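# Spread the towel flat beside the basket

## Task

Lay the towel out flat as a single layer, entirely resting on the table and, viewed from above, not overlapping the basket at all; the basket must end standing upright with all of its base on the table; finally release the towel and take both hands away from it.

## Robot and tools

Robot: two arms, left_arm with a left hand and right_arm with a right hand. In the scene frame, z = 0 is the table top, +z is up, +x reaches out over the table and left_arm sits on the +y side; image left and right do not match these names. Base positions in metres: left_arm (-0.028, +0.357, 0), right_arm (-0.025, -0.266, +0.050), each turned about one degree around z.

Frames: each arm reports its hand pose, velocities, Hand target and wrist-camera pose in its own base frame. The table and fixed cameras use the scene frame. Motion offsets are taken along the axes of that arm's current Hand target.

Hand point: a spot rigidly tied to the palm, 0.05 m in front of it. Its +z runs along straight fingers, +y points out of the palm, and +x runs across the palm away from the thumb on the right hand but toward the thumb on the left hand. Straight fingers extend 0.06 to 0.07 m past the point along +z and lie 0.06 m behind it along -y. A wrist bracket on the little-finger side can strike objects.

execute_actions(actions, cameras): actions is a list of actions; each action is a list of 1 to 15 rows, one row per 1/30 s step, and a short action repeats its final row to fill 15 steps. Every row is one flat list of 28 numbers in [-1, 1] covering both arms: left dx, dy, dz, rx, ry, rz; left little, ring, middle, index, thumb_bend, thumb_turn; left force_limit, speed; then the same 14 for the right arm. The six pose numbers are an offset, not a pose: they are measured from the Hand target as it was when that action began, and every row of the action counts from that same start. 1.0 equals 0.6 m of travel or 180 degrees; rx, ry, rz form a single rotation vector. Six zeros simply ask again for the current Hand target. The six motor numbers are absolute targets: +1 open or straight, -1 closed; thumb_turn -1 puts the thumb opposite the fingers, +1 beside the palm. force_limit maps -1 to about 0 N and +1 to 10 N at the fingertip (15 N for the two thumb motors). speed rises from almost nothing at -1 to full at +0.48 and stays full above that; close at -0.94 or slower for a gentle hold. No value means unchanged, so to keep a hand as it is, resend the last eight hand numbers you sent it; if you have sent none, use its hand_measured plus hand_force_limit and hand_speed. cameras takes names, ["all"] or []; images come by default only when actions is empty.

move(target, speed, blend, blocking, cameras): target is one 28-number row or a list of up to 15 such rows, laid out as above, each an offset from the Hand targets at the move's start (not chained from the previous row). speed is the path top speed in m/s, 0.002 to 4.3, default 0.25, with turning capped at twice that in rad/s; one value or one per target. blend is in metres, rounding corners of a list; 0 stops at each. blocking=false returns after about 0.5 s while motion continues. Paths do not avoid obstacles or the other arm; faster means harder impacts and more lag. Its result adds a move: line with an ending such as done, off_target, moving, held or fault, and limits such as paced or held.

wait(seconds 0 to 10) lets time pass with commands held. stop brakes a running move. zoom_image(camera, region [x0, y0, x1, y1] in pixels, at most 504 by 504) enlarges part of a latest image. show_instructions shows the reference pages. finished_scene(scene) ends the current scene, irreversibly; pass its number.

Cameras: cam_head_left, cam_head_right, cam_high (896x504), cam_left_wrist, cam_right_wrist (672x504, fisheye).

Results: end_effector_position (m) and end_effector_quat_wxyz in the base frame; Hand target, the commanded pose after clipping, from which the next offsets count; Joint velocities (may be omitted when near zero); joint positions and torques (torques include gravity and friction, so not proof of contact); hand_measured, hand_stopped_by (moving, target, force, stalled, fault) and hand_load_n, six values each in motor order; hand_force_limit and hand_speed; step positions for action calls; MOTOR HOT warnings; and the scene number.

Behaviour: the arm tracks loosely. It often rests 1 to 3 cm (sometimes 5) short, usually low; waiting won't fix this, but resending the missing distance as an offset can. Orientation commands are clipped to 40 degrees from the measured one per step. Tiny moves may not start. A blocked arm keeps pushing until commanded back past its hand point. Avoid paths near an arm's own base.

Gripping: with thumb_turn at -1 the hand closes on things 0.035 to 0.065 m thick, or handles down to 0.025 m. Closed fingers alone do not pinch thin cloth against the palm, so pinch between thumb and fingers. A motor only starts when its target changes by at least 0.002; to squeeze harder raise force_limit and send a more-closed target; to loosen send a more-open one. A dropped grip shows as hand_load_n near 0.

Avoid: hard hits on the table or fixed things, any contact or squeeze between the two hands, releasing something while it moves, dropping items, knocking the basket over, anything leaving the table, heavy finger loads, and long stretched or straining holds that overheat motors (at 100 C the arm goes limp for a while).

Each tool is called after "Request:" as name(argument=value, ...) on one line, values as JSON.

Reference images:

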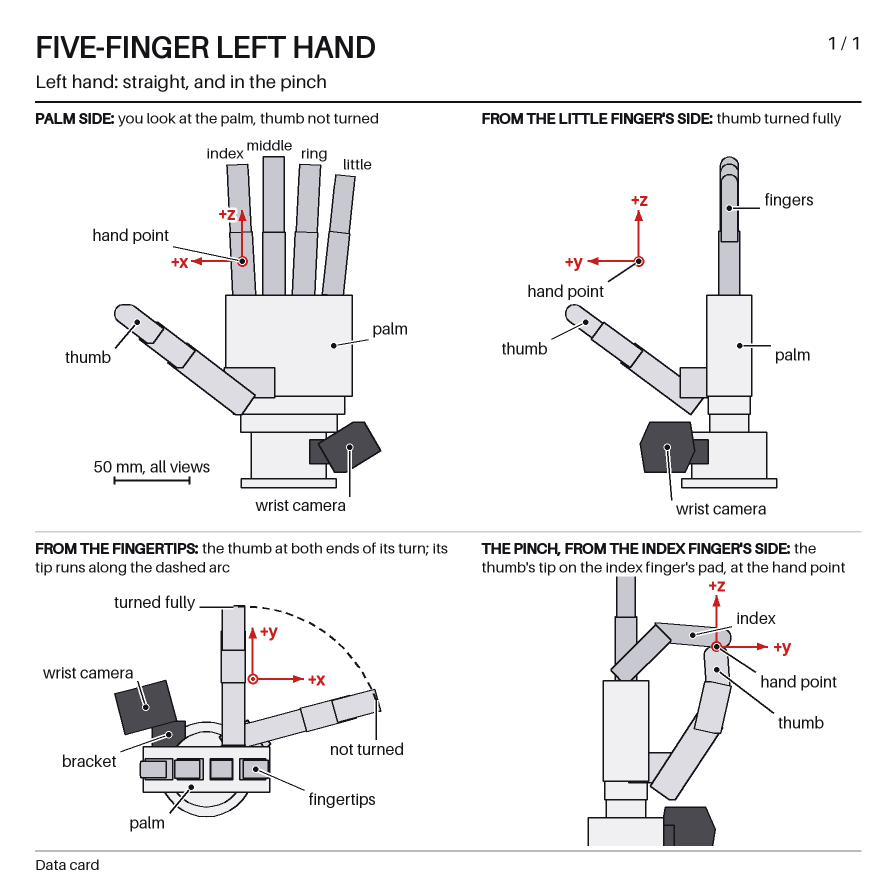

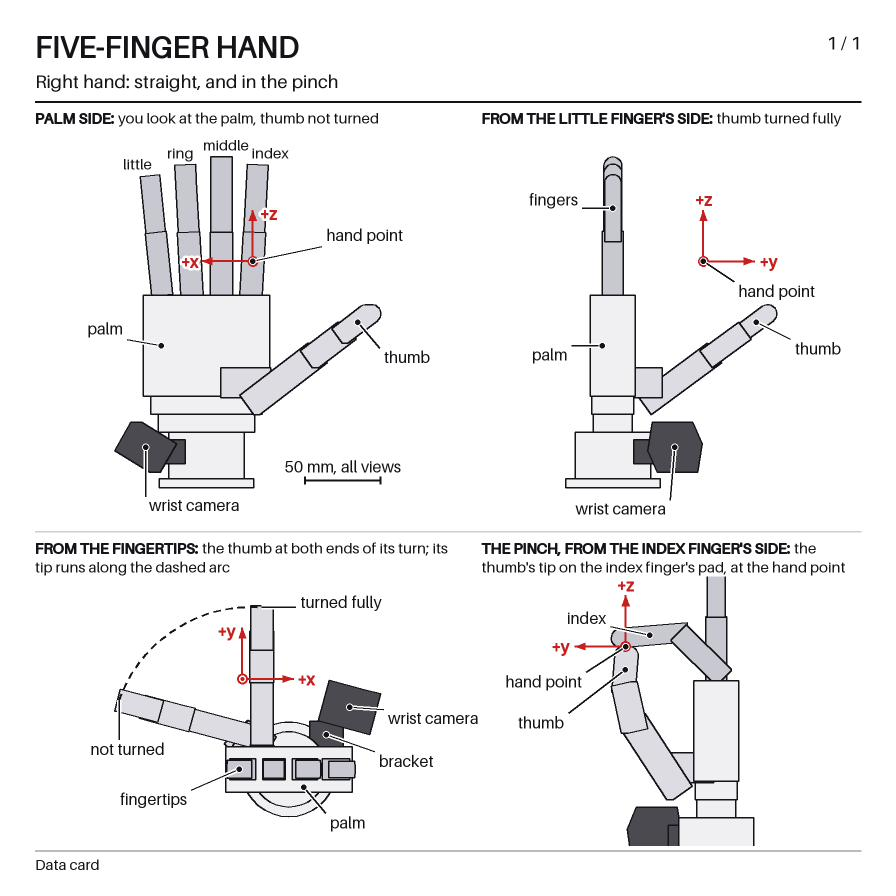

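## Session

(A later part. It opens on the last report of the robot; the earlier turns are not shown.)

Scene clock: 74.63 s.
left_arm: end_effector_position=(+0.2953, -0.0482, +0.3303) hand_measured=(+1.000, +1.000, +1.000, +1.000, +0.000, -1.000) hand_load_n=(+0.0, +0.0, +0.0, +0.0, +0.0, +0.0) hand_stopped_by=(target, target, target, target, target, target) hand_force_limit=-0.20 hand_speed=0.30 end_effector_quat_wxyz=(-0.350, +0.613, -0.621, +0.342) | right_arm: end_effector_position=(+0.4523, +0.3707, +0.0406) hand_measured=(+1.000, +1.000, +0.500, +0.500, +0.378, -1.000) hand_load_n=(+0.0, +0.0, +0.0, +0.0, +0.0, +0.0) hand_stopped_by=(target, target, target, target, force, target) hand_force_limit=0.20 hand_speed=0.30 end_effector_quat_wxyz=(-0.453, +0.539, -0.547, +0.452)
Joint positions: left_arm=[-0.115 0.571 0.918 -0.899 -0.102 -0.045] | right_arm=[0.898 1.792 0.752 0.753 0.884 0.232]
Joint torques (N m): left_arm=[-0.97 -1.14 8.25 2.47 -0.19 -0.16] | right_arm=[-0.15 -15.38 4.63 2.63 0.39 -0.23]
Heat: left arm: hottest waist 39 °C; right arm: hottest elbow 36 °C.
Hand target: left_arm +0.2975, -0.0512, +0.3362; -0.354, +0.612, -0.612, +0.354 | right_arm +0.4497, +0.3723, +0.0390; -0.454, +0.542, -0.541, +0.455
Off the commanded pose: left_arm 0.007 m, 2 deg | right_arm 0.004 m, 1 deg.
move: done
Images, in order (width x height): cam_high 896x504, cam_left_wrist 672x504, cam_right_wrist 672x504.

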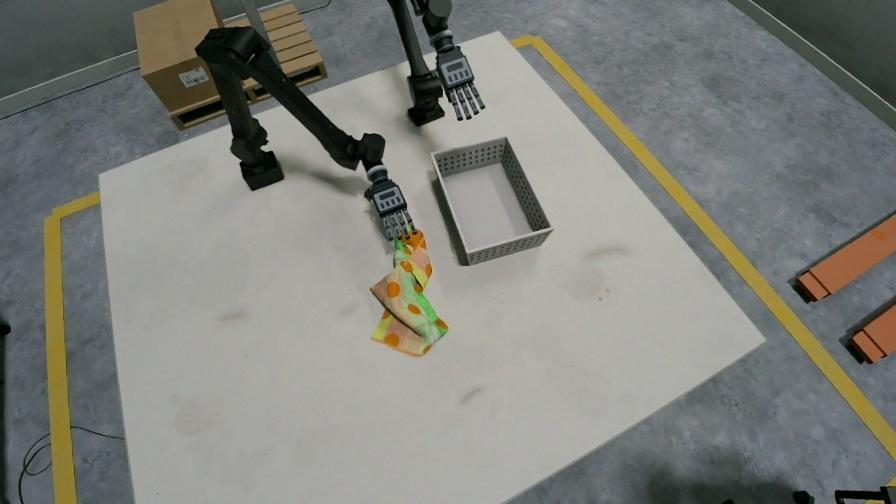

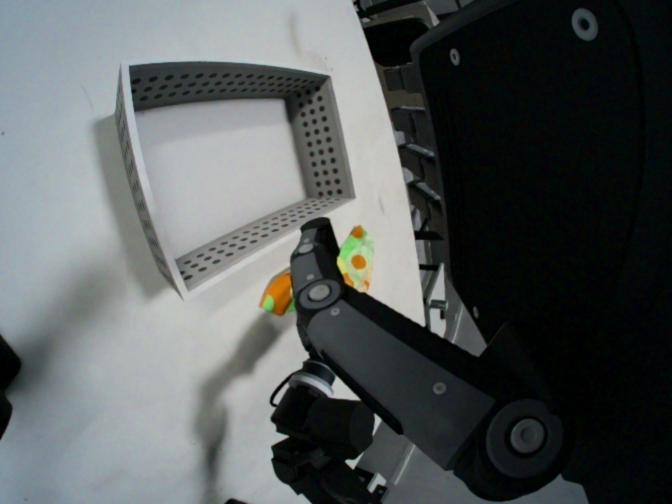

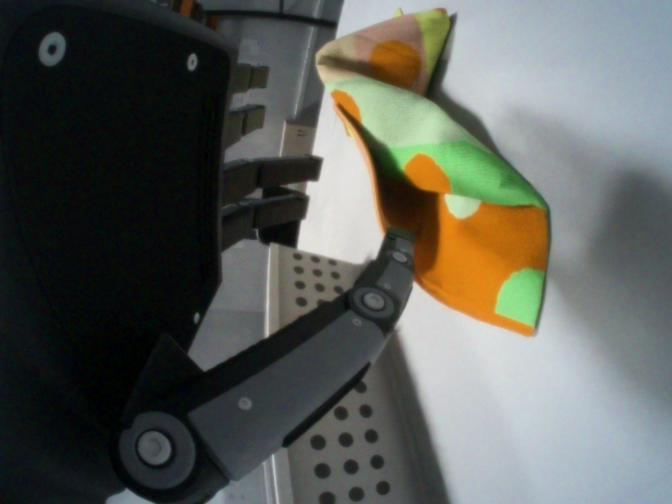

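Request:
move(target=[[0,0,0,0,0,0, 1,1,1,1,0,-1,-0.2,0.3, -0.0067,0.042,-0.048,0,0,0, 1,1,0.5,0.5,0.0,-1,0.2,0.3],[0,0,0,0,0,0, 1,1,1,1,0,-1,-0.2,0.3, -0.0067,0.0917,-0.040,0,0,0, 1,1,0.5,0.5,0.0,-1,0.2,0.3]], cameras=["cam_right_wrist"], speed=0.15)

Request:
zoom_image(camera="cam_right_wrist", region=[220, 80, 520, 330])

Scene clock: 78.90 s.
left_arm: end_effector_position=(+0.2953, -0.0482, +0.3303) hand_measured=(+1.000, +1.000, +1.000, +1.000, +0.000, -1.000) hand_load_n=(+0.0, +0.0, +0.0, +0.0, +0.0, +0.0) hand_stopped_by=(target, target, target, target, target, target) hand_force_limit=-0.20 hand_speed=0.30 end_effector_quat_wxyz=(-0.350, +0.613, -0.621, +0.342) | right_arm: end_effector_position=(+0.4158, +0.3730, -0.0178) hand_measured=(+1.000, +1.000, +0.500, +0.500, +0.000, -1.000) hand_load_n=(-0.5, +0.0, +0.0, +0.0, +0.0, +0.0) hand_stopped_by=(target, target, target, target, target, target) hand_force_limit=0.20 hand_speed=0.30 end_effector_quat_wxyz=(-0.442, +0.553, -0.536, +0.459)
Joint positions: left_arm=[-0.115 0.571 0.918 -0.899 -0.102 -0.045] | right_arm=[0.971 1.927 0.704 0.896 0.948 0.235]
Joint torques (N m): left_arm=[-1.03 -0.67 8.21 2.58 -0.24 -0.14] | right_arm=[-0.56 -16.56 3.59 2.59 0.43 0.08]
Heat: left arm: hottest waist 39 °C; right arm: hottest elbow 36 °C.
Hand target: left_arm +0.2975, -0.0512, +0.3362; -0.354, +0.612, -0.612, +0.354 | right_arm +0.4166, +0.3762, -0.0110; -0.454, +0.542, -0.541, +0.455
Off the commanded pose: left_arm 0.007 m, 2 deg | right_arm 0.008 m, 2 deg.
move: done
Images, in order (width x height): cam_right_wrist 672x504.

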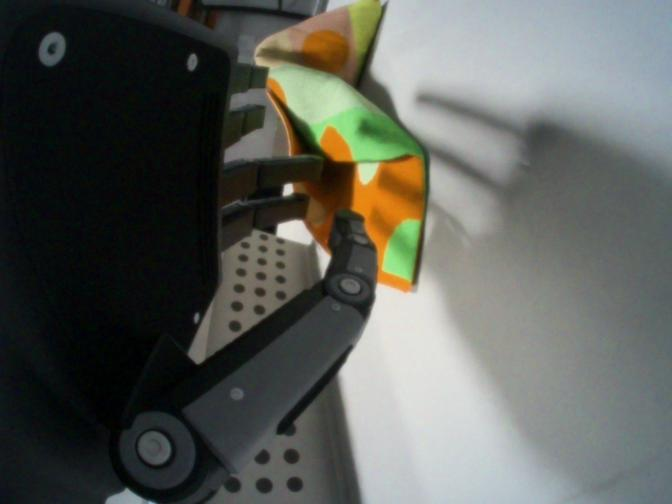

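Scaled by 1.680 from the camera's 672x504 image, which has a finer 960x720 frame.

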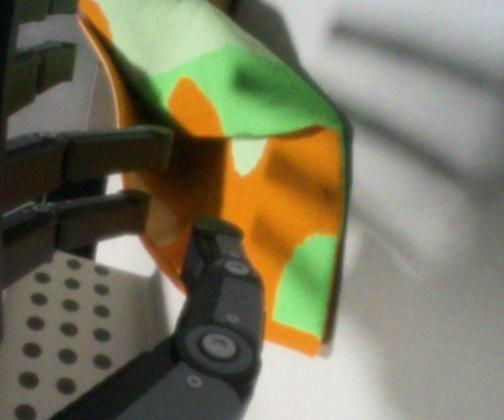

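Request:
move(target=[0,0,0,0,0,0, 1,1,1,1,0,-1,-0.2,0.3, 0.0167,0.03,0.005,0,0,0, 1,1,0.5,0.5,0.0,-1,0.2,0.3], cameras=["cam_right_wrist"], speed=0.1)

Request:
zoom_image(camera="cam_right_wrist", region=[220, 80, 520, 330])

Scene clock: 80.90 s.
left_arm: end_effector_position=(+0.2953, -0.0482, +0.3303) hand_measured=(+1.000, +1.000, +1.000, +1.000, +0.000, -1.000) hand_load_n=(+0.0, +0.0, +0.0, +0.0, +0.0, +0.0) hand_stopped_by=(target, target, target, target, target, target) hand_force_limit=-0.20 hand_speed=0.30 end_effector_quat_wxyz=(-0.350, +0.613, -0.621, +0.342) | right_arm: end_effector_position=(+0.4138, +0.3692, -0.0289) hand_measured=(+1.000, +1.000, +0.500, +0.500, +0.000, -1.000) hand_load_n=(+0.0, +0.0, +0.0, +0.0, +0.5, +0.0) hand_stopped_by=(target, target, target, target, target, target) hand_force_limit=0.20 hand_speed=0.30 end_effector_quat_wxyz=(-0.451, +0.548, -0.537, +0.456)
Joint positions: left_arm=[-0.115 0.571 0.918 -0.899 -0.102 -0.045] | right_arm=[0.968 1.967 0.689 0.971 0.941 0.235]
Joint torques (N m): left_arm=[-1.38 -0.91 8.23 2.32 -0.2 -0.18] | right_arm=[-1.14 -15.38 3.04 2.52 0.2 0.04]
Heat: left arm: hottest waist 39 °C; right arm: hottest elbow 36 °C.
Hand target: left_arm +0.2975, -0.0512, +0.3362; -0.354, +0.612, -0.612, +0.354 | right_arm +0.4164, +0.3663, -0.0291; -0.455, +0.542, -0.541, +0.455
Off the commanded pose: left_arm 0.007 m, 2 deg | right_arm 0.004 m, 1 deg.
move: done
Images, in order (width x height): cam_right_wrist 672x504.

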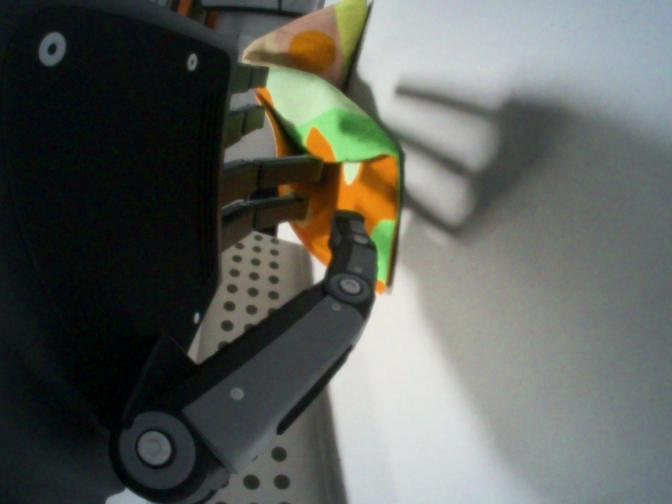

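Scaled by 1.680 from the camera's 672x504 image, which has a finer 960x720 frame.

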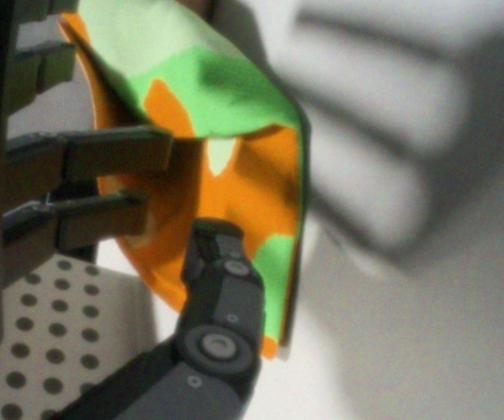

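Request:
move(target=[[0,0,0,0,0,0, 1,1,1,1,0,-1,-0.2,0.3, 0,0.014,0.002,0,0,0, 1,1,0.5,0.5,0.0,-1,0.2,0.3],[0,0,0,0,0,0, 1,1,1,1,0,-1,-0.2,0.3, 0,0.014,0.002,0,0,0, 1,1,-0.7,-0.7,0.0,-1,0.0,-0.4]], cameras=["cam_right_wrist","cam_left_wrist"], speed=0.1)

Request:
zoom_image(camera="cam_right_wrist", region=[220, 80, 520, 330])

Scene clock: 83.47 s.
left_arm: end_effector_position=(+0.2953, -0.0482, +0.3303) hand_measured=(+1.000, +1.000, +1.000, +1.000, +0.000, -1.000) hand_load_n=(+0.0, +0.0, +0.0, -0.5, +0.0, +0.0) hand_stopped_by=(target, target, target, target, target, target) hand_force_limit=-0.20 hand_speed=0.30 end_effector_quat_wxyz=(-0.350, +0.613, -0.621, +0.342) | right_arm: end_effector_position=(+0.4158, +0.3683, -0.0333) hand_measured=(+1.000, +1.000, -0.250, -0.266, +0.000, -1.000) hand_load_n=(+0.0, +0.0, +14.0, +8.0, +2.5, -4.0) hand_stopped_by=(target, target, force, force, target, target) hand_force_limit=0.00 hand_speed=-0.40 end_effector_quat_wxyz=(-0.456, +0.541, -0.539, +0.456)
Joint positions: left_arm=[-0.115 0.571 0.918 -0.899 -0.102 -0.045] | right_arm=[0.964 1.992 0.689 1.014 0.941 0.235]
Joint torques (N m): left_arm=[-1.14 -0.97 8.31 2.51 -0.22 -0.18] | right_arm=[-1.08 -15.62 3.04 1.91 0.2 -0.01]
Heat: left arm: hottest waist 39 °C; right arm: hottest elbow 36 °C.
Hand target: left_arm +0.2975, -0.0512, +0.3362; -0.354, +0.612, -0.612, +0.354 | right_arm +0.4162, +0.3661, -0.0376; -0.454, +0.542, -0.541, +0.455
Off the commanded pose: left_arm 0.007 m, 2 deg | right_arm 0.005 m, 0 deg.
move: done
Images, in order (width x height): cam_left_wrist 672x504, cam_right_wrist 672x504.

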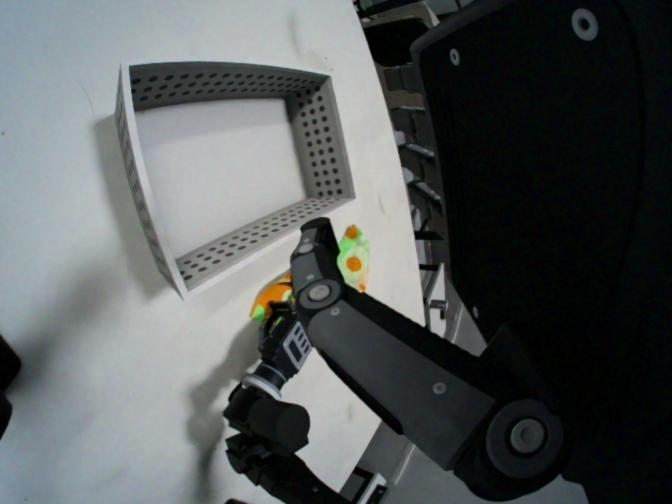

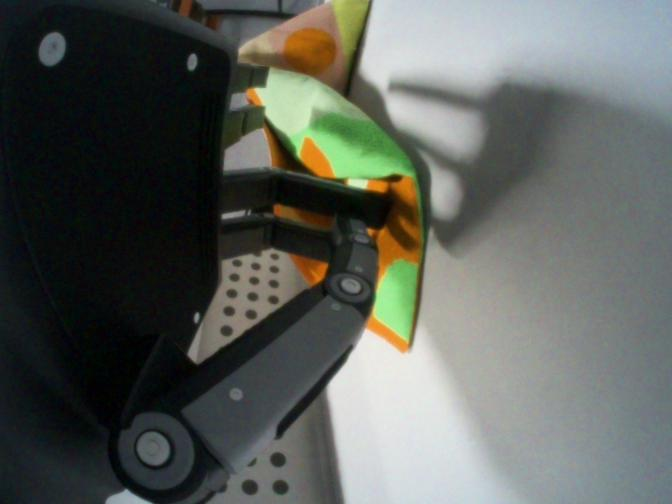

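Scaled by 1.680 from the camera's 672x504 image, which has a finer 960x720 frame.

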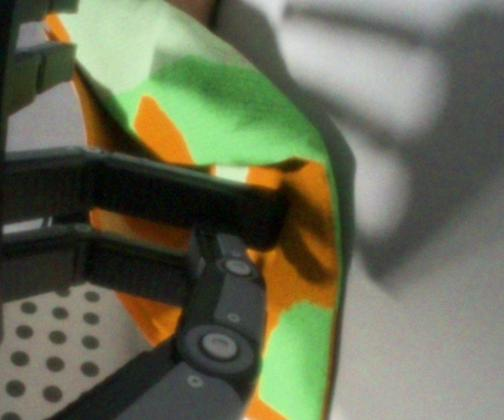

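Request:
move(target=[0,0,0,0,0,0, 1,1,1,1,0,-1,-0.2,0.3, 0,-0.13,-0.023,0,0,0, 1,1,-0.7,-0.7,0.0,-1,0.0,-0.4], cameras=["cam_right_wrist","cam_left_wrist","cam_high"], speed=0.1)

Request:
zoom_image(camera="cam_right_wrist", region=[220, 80, 520, 330])

Scene clock: 85.53 s.
left_arm: end_effector_position=(+0.2953, -0.0482, +0.3303) hand_measured=(+1.000, +1.000, +1.000, +1.000, +0.000, -1.000) hand_load_n=(+0.0, +0.0, +0.0, +0.0, +0.0, +0.0) hand_stopped_by=(target, target, target, target, target, target) hand_force_limit=-0.20 hand_speed=0.30 end_effector_quat_wxyz=(-0.350, +0.613, -0.621, +0.342) | right_arm: end_effector_position=(+0.4154, +0.3678, +0.0383) hand_measured=(+1.000, +1.000, -0.250, -0.266, +0.000, -1.000) hand_load_n=(+0.0, +0.0, +14.0, +8.0, +2.5, -3.5) hand_stopped_by=(target, target, force, force, target, target) hand_force_limit=0.00 hand_speed=-0.40 end_effector_quat_wxyz=(-0.454, +0.544, -0.539, +0.456)
Joint positions: left_arm=[-0.115 0.571 0.918 -0.899 -0.102 -0.045] | right_arm=[0.964 1.759 0.68 0.782 0.941 0.235]
Joint torques (N m): left_arm=[-1.2 -0.5 8.29 2.45 -0.17 -0.16] | right_arm=[-1.03 -15.56 4.49 1.51 0.23 -0.01]
Heat: left arm: hottest waist 39 °C; right arm: hottest elbow 35 °C.
Hand target: left_arm +0.2975, -0.0512, +0.3362; -0.354, +0.612, -0.612, +0.354 | right_arm +0.4161, +0.3664, +0.0417; -0.455, +0.542, -0.541, +0.455
Off the commanded pose: left_arm 0.007 m, 2 deg | right_arm 0.004 m, 0 deg.
move: done
Images, in order (width x height): cam_high 896x504, cam_left_wrist 672x504, cam_right_wrist 672x504.

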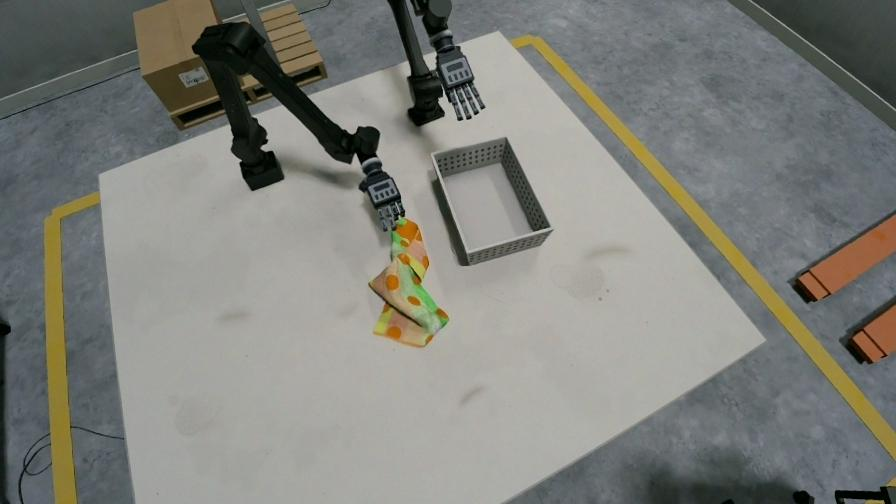

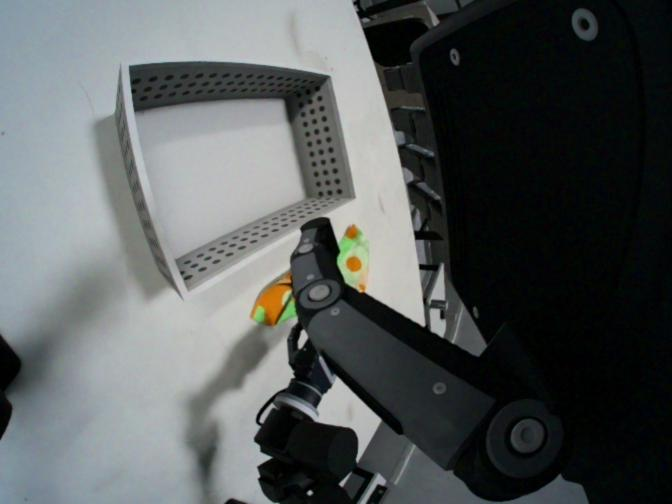

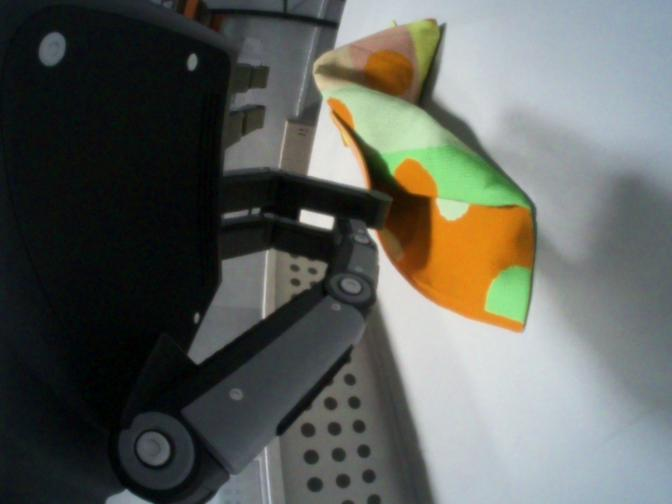

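Scaled by 1.680 from the camera's 672x504 image, which has a finer 960x720 frame.

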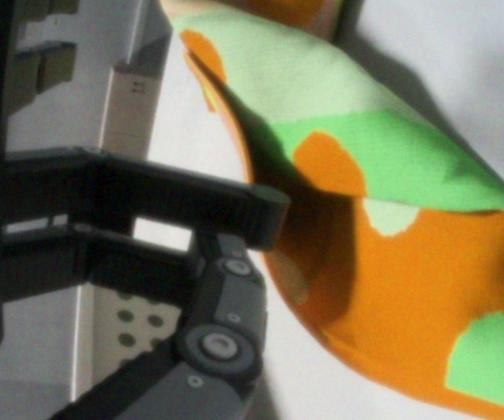

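Request:
move(target=[0,0,0,0,0,0, 1,1,1,1,0,-1,-0.2,0.3, -0.021,-0.0815,-0.0178,-0.0654,-0.4779,-0.1508, 1,1,0.5,0.5,0.3,-1,0.0,0.3], cameras=["cam_right_wrist","cam_left_wrist","cam_high","cam_head_left"], speed=0.3)

Request:
zoom_image(camera="cam_right_wrist", region=[220, 80, 520, 330])

Scene clock: 108.10 s.
left_arm: end_effector_position=(+0.2953, -0.0482, +0.3303) hand_measured=(+1.000, +1.000, +1.000, +1.000, +0.000, -1.000) hand_load_n=(+0.0, +0.0, +0.0, +0.0, +0.0, +0.0) hand_stopped_by=(target, target, target, target, target, target) hand_force_limit=-0.20 hand_speed=0.30 end_effector_quat_wxyz=(-0.350, +0.613, -0.621, +0.342) | right_arm: end_effector_position=(+0.3940, +0.3725, +0.0785) hand_measured=(+1.000, +1.000, +0.500, +0.500, +0.300, -1.000) hand_load_n=(+0.0, +0.0, +0.0, +0.0, +0.0, +0.0) hand_stopped_by=(target, target, target, target, target, target) hand_force_limit=0.00 hand_speed=0.30 end_effector_quat_wxyz=(-0.530, +0.848, -0.012, -0.015)
Joint positions: left_arm=[-0.115 0.571 0.918 -0.899 -0.102 -0.045] | right_arm=[0.482 1.675 1.032 -0.182 -0.932 -0.673]
Joint torques (N m): left_arm=[-0.97 -0.85 8.14 2.73 -0.18 -0.2] | right_arm=[-1.14 -15.79 11.37 1.1 -0.49 -0.18]
Heat: left arm: hottest waist 38 °C; right arm: hottest elbow 34 °C.
Hand target: left_arm +0.2975, -0.0512, +0.3362; -0.354, +0.612, -0.612, +0.354 | right_arm +0.4139, +0.3790, +0.0916; -0.537, +0.844, +0.000, +0.000
Off the commanded pose: left_arm 0.007 m, 2 deg | right_arm 0.025 m, 2 deg.
move: off_target (right_arm)
Images, in order (width x height): cam_head_left 896x504, cam_high 896x504, cam_left_wrist 672x504, cam_right_wrist 672x504.

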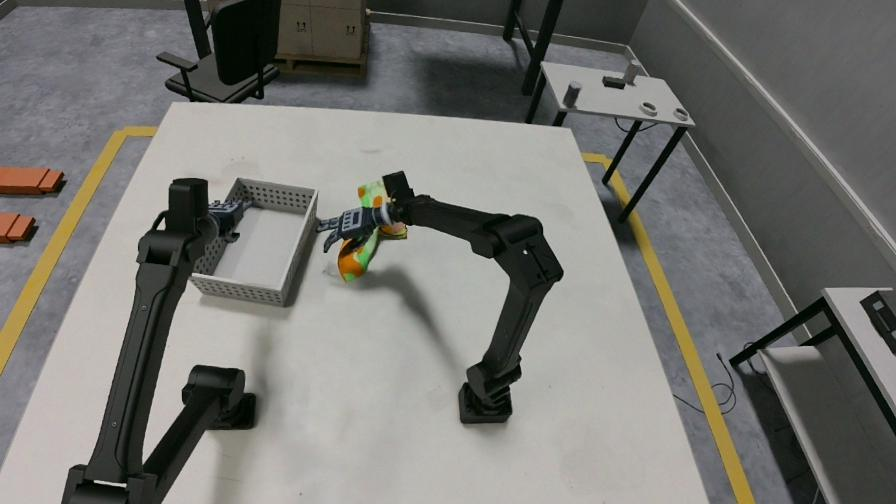

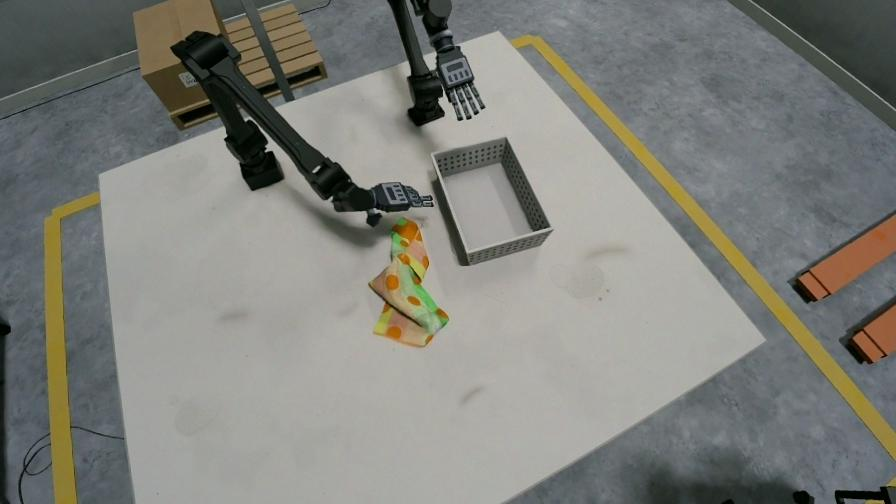

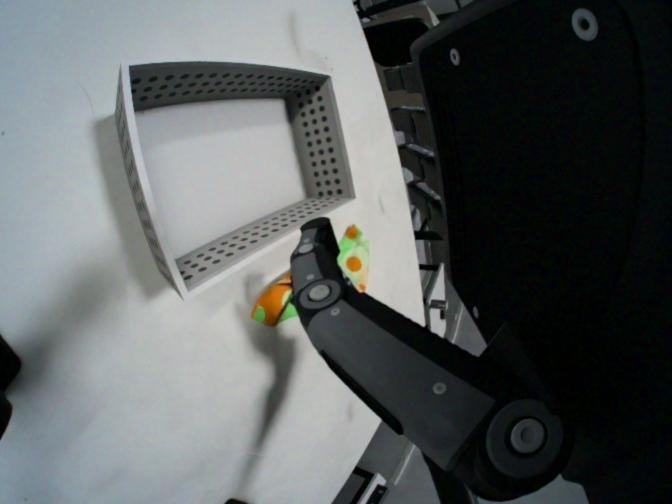

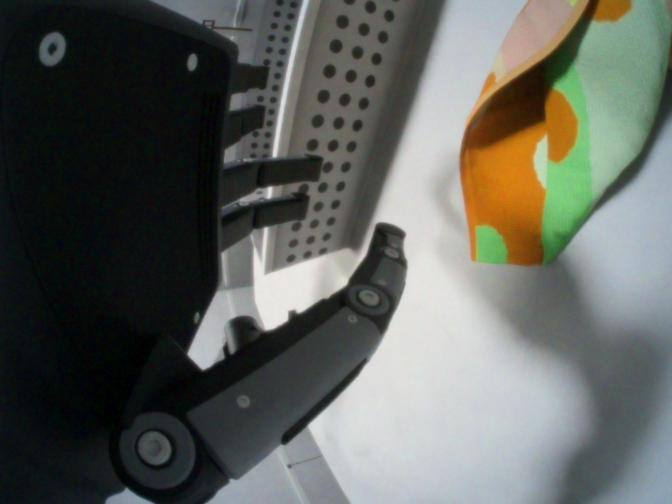

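Scaled by 1.680 from the camera's 672x504 image, which has a finer 960x720 frame.

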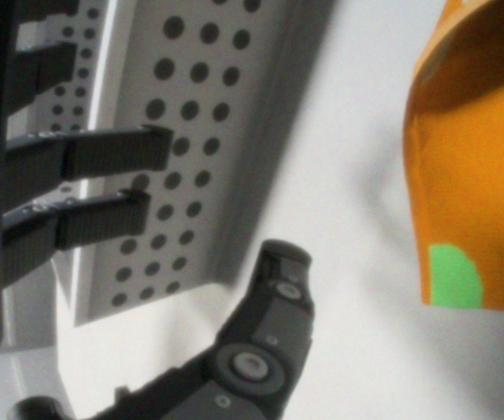

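Request:
zoom_image(camera="cam_right_wrist", region=[420, 0, 672, 280])

Request:
zoom_image(camera="cam_high", region=[350, 190, 470, 360])

Scaled by 1.800 from the camera's 672x504 image, which has a finer 960x720 frame.

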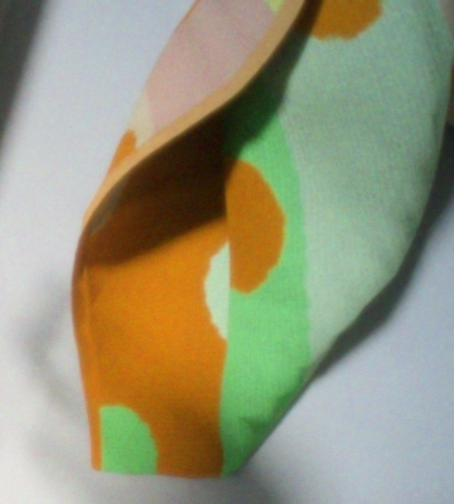

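Scaled by 2.965 from the camera's 896x504 image, which has a finer 1280x720 frame.

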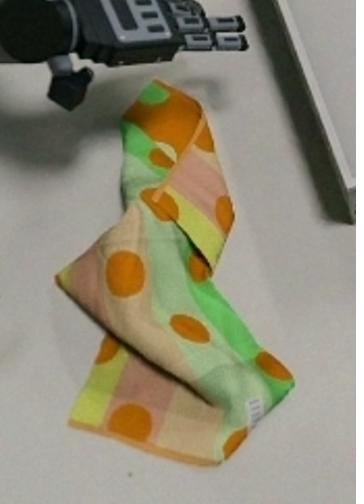

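Request:
move(target=[0,0,0,0,0,0, 1,1,1,1,0,-1,-0.2,0.3, 0.0328,0.1037,0.0875,0,0,0, 1,1,0.7,0.7,0.3,-1,0.0,0.3], cameras=["cam_right_wrist","cam_left_wrist","cam_high"], speed=0.15)

Request:
zoom_image(camera="cam_right_wrist", region=[220, 80, 520, 330])

Request:
zoom_image(camera="cam_left_wrist", region=[200, 200, 400, 400])

Scene clock: 115.03 s.
left_arm: end_effector_position=(+0.2953, -0.0482, +0.3303) hand_measured=(+1.000, +1.000, +1.000, +1.000, +0.000, -1.000) hand_load_n=(+0.0, +0.0, +0.0, +0.0, +0.0, +0.0) hand_stopped_by=(target, target, target, target, target, target) hand_force_limit=-0.20 hand_speed=0.30 end_effector_quat_wxyz=(-0.350, +0.613, -0.621, +0.342) | right_arm: end_effector_position=(+0.4151, +0.3850, -0.0043) hand_measured=(+1.000, +1.000, +0.700, +0.700, +0.300, -1.000) hand_load_n=(+0.0, +0.0, +0.0, +0.0, +0.0, +0.0) hand_stopped_by=(target, target, target, target, target, target) hand_force_limit=0.00 hand_speed=0.30 end_effector_quat_wxyz=(-0.524, +0.851, -0.015, -0.020)
Joint positions: left_arm=[-0.115 0.571 0.918 -0.899 -0.102 -0.045] | right_arm=[0.486 1.881 1.058 -0.018 -0.924 -0.673]
Joint torques (N m): left_arm=[-0.97 -1.26 8.12 2.65 -0.22 -0.14] | right_arm=[0.21 -19.25 9.88 2.13 -0.31 0.02]
Heat: left arm: hottest waist 38 °C; right arm: hottest elbow 36 °C.
Hand target: left_arm +0.2975, -0.0512, +0.3362; -0.354, +0.612, -0.612, +0.354 | right_arm +0.4338, +0.4002, +0.0130; -0.537, +0.844, +0.000, +0.000
Off the commanded pose: left_arm 0.007 m, 2 deg | right_arm 0.030 m, 3 deg.
move: off_target (right_arm)
Images, in order (width x height): cam_high 896x504, cam_left_wrist 672x504, cam_right_wrist 672x504.

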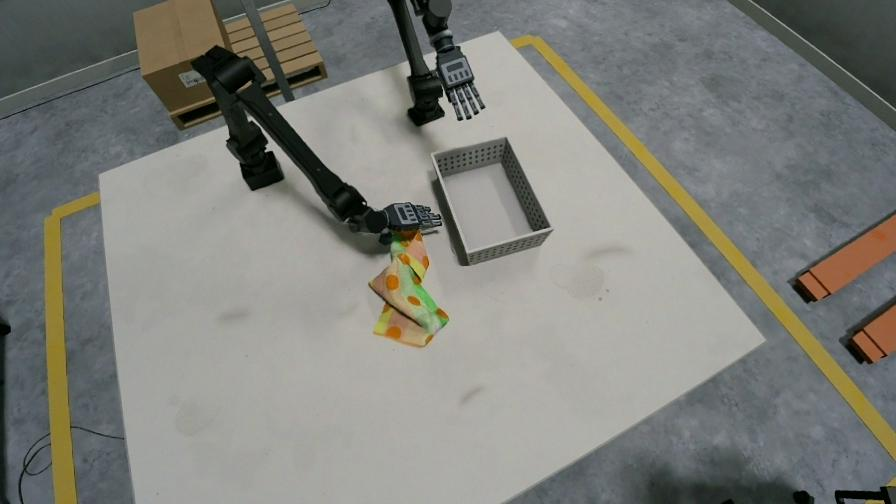

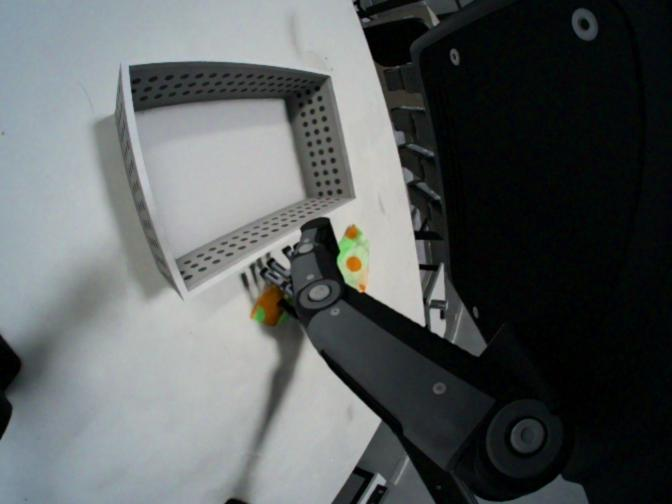

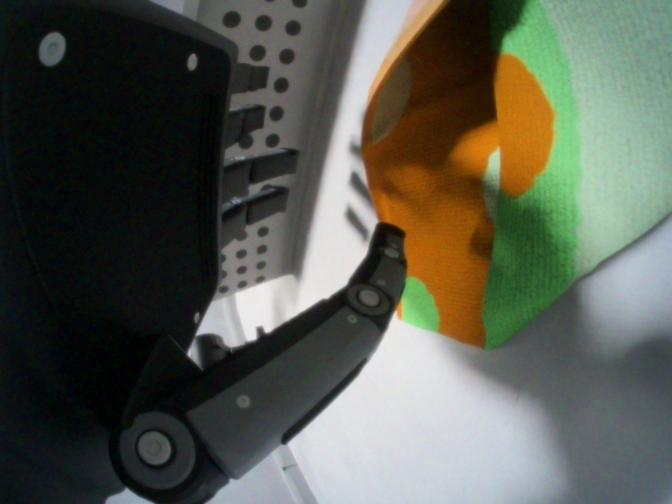

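Scaled by 1.680 from the camera's 672x504 image, which has a finer 960x720 frame.

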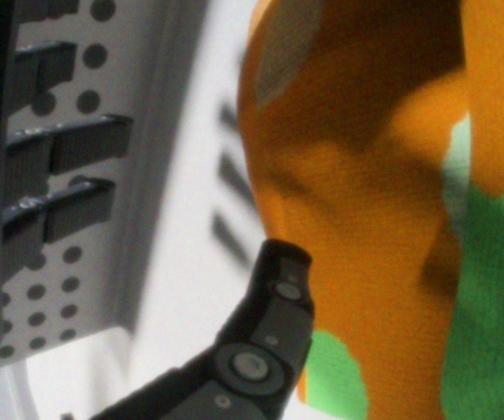

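Scaled by 2.520 from the camera's 672x504 image, which has a finer 960x720 frame.

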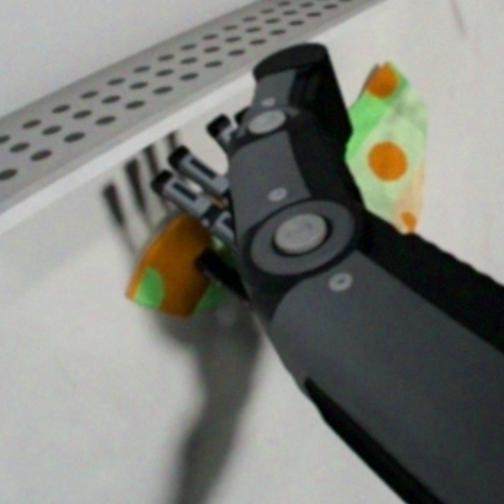

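Request:
move(target=[0,0,0,0,0,0, 1,1,1,1,0,-1,-0.2,0.3, 0.0,0.0272,0.0127,0,0,0, 1,1,0.7,0.7,0.3,-1,0.0,0.3], cameras=["cam_right_wrist","cam_left_wrist"], speed=0.1)

Request:
zoom_image(camera="cam_left_wrist", region=[200, 200, 400, 400])

Scene clock: 116.77 s.
left_arm: end_effector_position=(+0.2953, -0.0482, +0.3303) hand_measured=(+1.000, +1.000, +1.000, +1.000, +0.000, -1.000) hand_load_n=(+0.0, +0.0, +0.0, +0.0, +0.0, +0.0) hand_stopped_by=(target, target, target, target, target, target) hand_force_limit=-0.20 hand_speed=0.30 end_effector_quat_wxyz=(-0.350, +0.613, -0.621, +0.342) | right_arm: end_effector_position=(+0.4189, +0.3870, -0.0153) hand_measured=(+1.000, +1.000, +0.700, +0.700, +0.300, -1.000) hand_load_n=(+0.0, +0.0, +0.0, +0.0, +0.0, +0.0) hand_stopped_by=(target, target, target, target, target, target) hand_force_limit=0.00 hand_speed=0.30 end_effector_quat_wxyz=(-0.527, +0.849, -0.012, -0.014)
Joint positions: left_arm=[-0.115 0.571 0.918 -0.899 -0.102 -0.045] | right_arm=[0.486 1.909 1.058 0.024 -0.924 -0.673]
Joint torques (N m): left_arm=[-0.97 -0.85 8.31 2.56 -0.2 -0.17] | right_arm=[0.09 -18.32 9.16 2.26 -0.31 0.02]
Heat: left arm: hottest waist 38 °C; right arm: hottest elbow 36 °C.
Hand target: left_arm +0.2975, -0.0512, +0.3362; -0.354, +0.612, -0.612, +0.354 | right_arm +0.4338, +0.4002, -0.0050; -0.537, +0.844, +0.000, +0.000
Off the commanded pose: left_arm 0.007 m, 2 deg | right_arm 0.022 m, 3 deg.
move: off_target (right_arm)
Images, in order (width x height): cam_left_wrist 672x504, cam_right_wrist 672x504.

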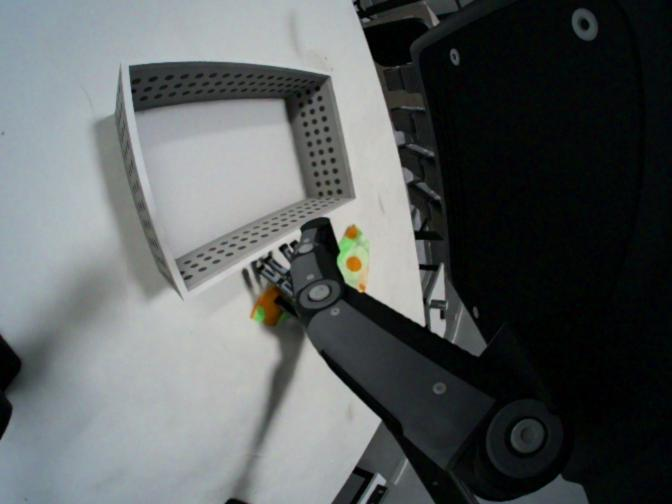

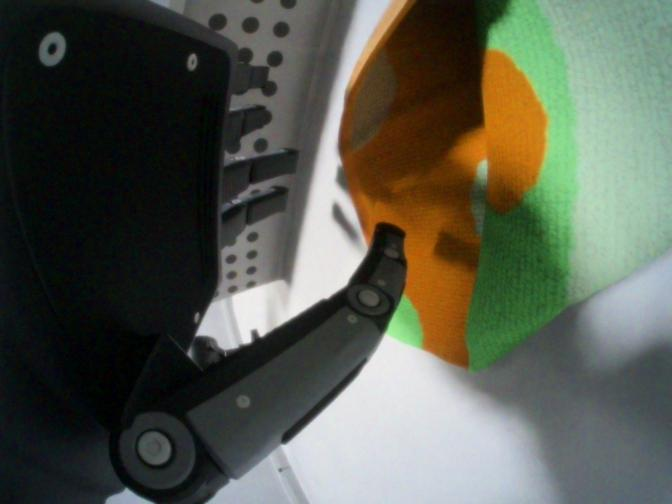

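Scaled by 2.520 from the camera's 672x504 image, which has a finer 960x720 frame.

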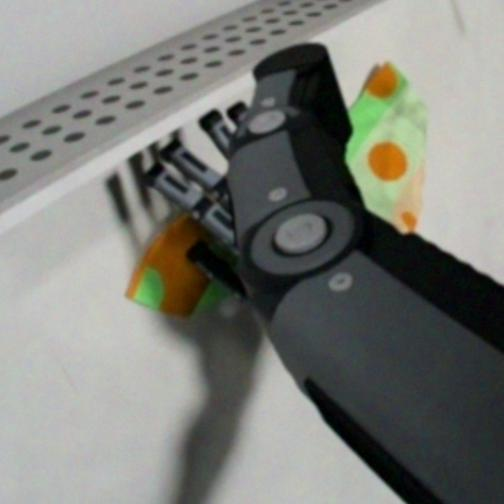

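Request:
move(target=[0,0,0,0,0,0, 1,1,1,1,0,-1,-0.2,0.3, 0.0,0.007,0.003,0,0,0, 1,1,0.0,0.0,0.3,-1,0.0,-0.2], cameras=["cam_right_wrist","cam_left_wrist"], speed=0.1)

Request:
zoom_image(camera="cam_left_wrist", region=[200, 200, 400, 400])

Scene clock: 118.13 s.
left_arm: end_effector_position=(+0.2953, -0.0482, +0.3303) hand_measured=(+1.000, +1.000, +1.000, +1.000, +0.000, -1.000) hand_load_n=(+0.0, +0.0, +0.5, +0.0, +0.0, +0.0) hand_stopped_by=(target, target, target, target, target, target) hand_force_limit=-0.20 hand_speed=0.30 end_effector_quat_wxyz=(-0.350, +0.613, -0.621, +0.342) | right_arm: end_effector_position=(+0.4202, +0.3877, -0.0166) hand_measured=(+1.000, +1.000, +0.000, +0.000, +0.300, -1.000) hand_load_n=(+0.0, +0.0, +0.5, +0.0, +0.0, +0.0) hand_stopped_by=(target, target, target, target, target, target) hand_force_limit=0.00 hand_speed=-0.20 end_effector_quat_wxyz=(-0.529, +0.849, -0.010, -0.012)
Joint positions: left_arm=[-0.115 0.571 0.918 -0.899 -0.102 -0.045] | right_arm=[0.486 1.913 1.058 0.035 -0.924 -0.673]
Joint torques (N m): left_arm=[-1.32 -0.79 8.17 2.59 -0.17 -0.18] | right_arm=[0.03 -18.2 8.96 2.1 -0.32 0.01]
Heat: left arm: hottest waist 38 °C; right arm: hottest elbow 36 °C.
Hand target: left_arm +0.2975, -0.0512, +0.3362; -0.354, +0.612, -0.612, +0.354 | right_arm +0.4339, +0.4000, -0.0095; -0.537, +0.844, +0.000, +0.001
Off the commanded pose: left_arm 0.007 m, 2 deg | right_arm 0.020 m, 2 deg.
move: off_target (right_arm)
Images, in order (width x height): cam_left_wrist 672x504, cam_right_wrist 672x504.

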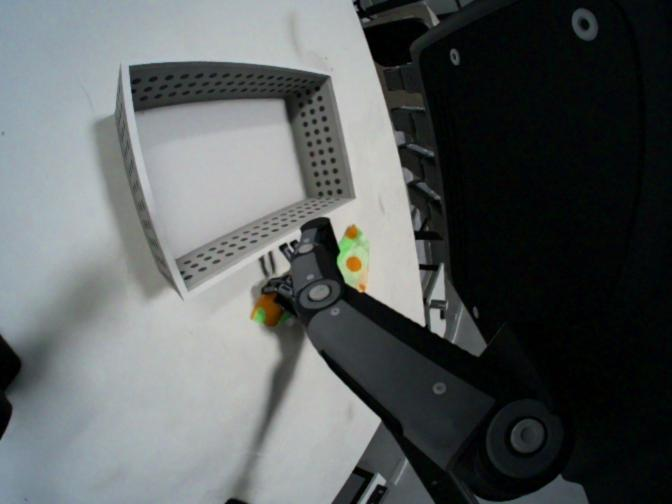

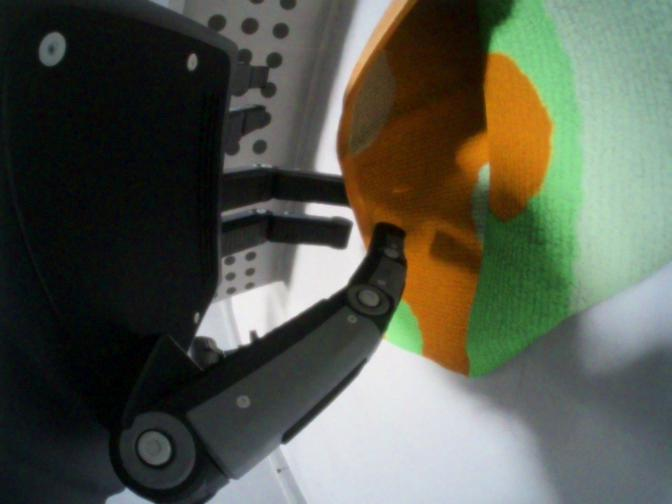

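Scaled by 2.520 from the camera's 672x504 image, which has a finer 960x720 frame.

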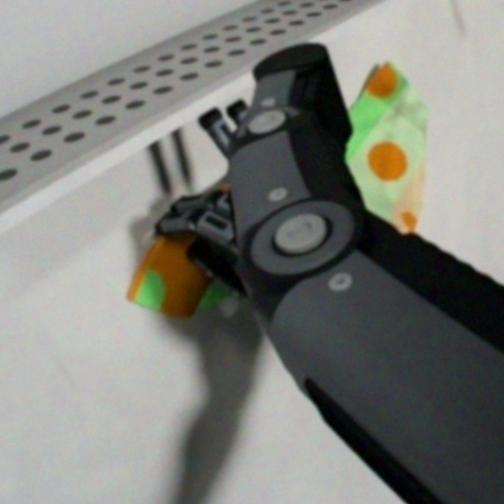

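Request:
move(target=[0,0,0,0,0,0, 1,1,1,1,0,-1,-0.2,0.3, 0.0,0,0,0,0,0, 1,1,-0.6,-0.6,0.29,-1,-0.2,-0.4], cameras=["cam_right_wrist","cam_left_wrist"], speed=0.1)

Request:
zoom_image(camera="cam_right_wrist", region=[220, 80, 520, 330])

Scene clock: 120.70 s.
left_arm: end_effector_position=(+0.2953, -0.0482, +0.3303) hand_measured=(+1.000, +1.000, +1.000, +1.000, +0.000, -1.000) hand_load_n=(+0.0, +0.0, +0.0, +0.0, +0.0, +0.0) hand_stopped_by=(target, target, target, target, target, target) hand_force_limit=-0.20 hand_speed=0.30 end_effector_quat_wxyz=(-0.350, +0.613, -0.621, +0.342) | right_arm: end_effector_position=(+0.4200, +0.3878, -0.0166) hand_measured=(+1.000, +1.000, -0.266, -0.324, +0.292, -1.000) hand_load_n=(+0.0, +0.0, +7.5, +5.5, +5.5, -0.5) hand_stopped_by=(target, target, force, force, target, target) hand_force_limit=-0.20 hand_speed=-0.40 end_effector_quat_wxyz=(-0.529, +0.849, -0.010, -0.012)
Joint positions: left_arm=[-0.115 0.571 0.918 -0.899 -0.102 -0.045] | right_arm=[0.486 1.913 1.058 0.035 -0.924 -0.673]
Joint torques (N m): left_arm=[-0.91 -0.73 8.29 2.4 -0.21 -0.16] | right_arm=[-0.15 -18.26 8.96 2.13 -0.29 0]
Heat: left arm: hottest waist 38 °C; right arm: hottest elbow 36 °C.
Hand target: left_arm +0.2975, -0.0512, +0.3362; -0.354, +0.612, -0.612, +0.354 | right_arm +0.4337, +0.4001, -0.0095; -0.537, +0.844, +0.001, +0.000
Off the commanded pose: left_arm 0.007 m, 2 deg | right_arm 0.020 m, 2 deg.
move: off_target (right_arm)
Images, in order (width x height): cam_left_wrist 672x504, cam_right_wrist 672x504.

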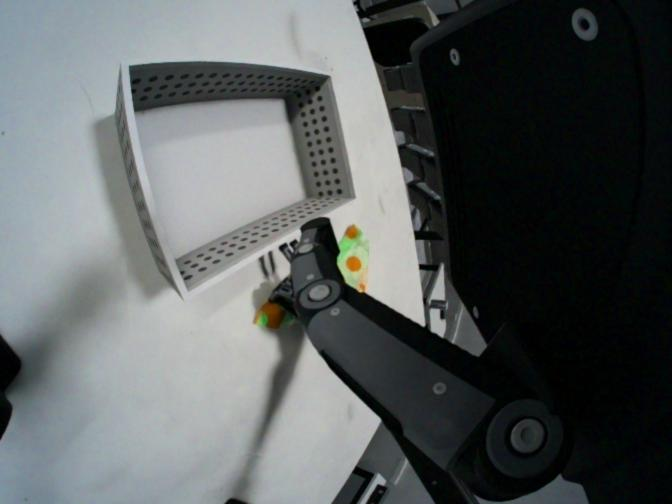

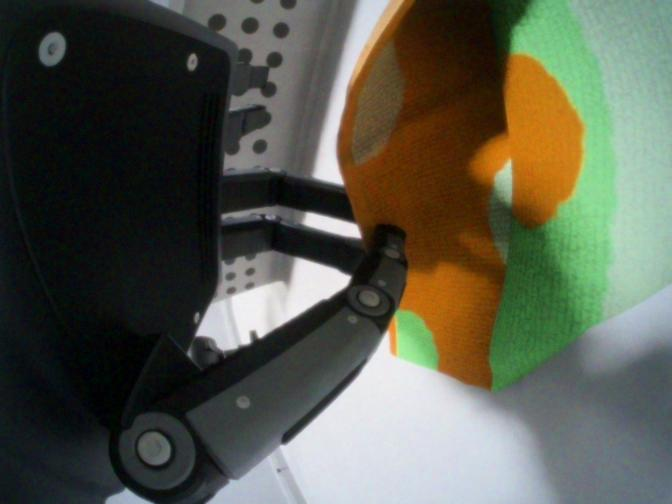

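Scaled by 1.680 from the camera's 672x504 image, which has a finer 960x720 frame.

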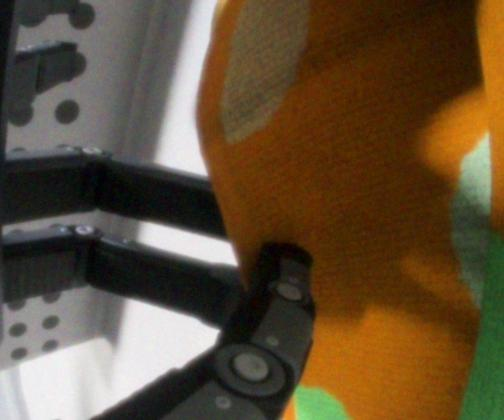

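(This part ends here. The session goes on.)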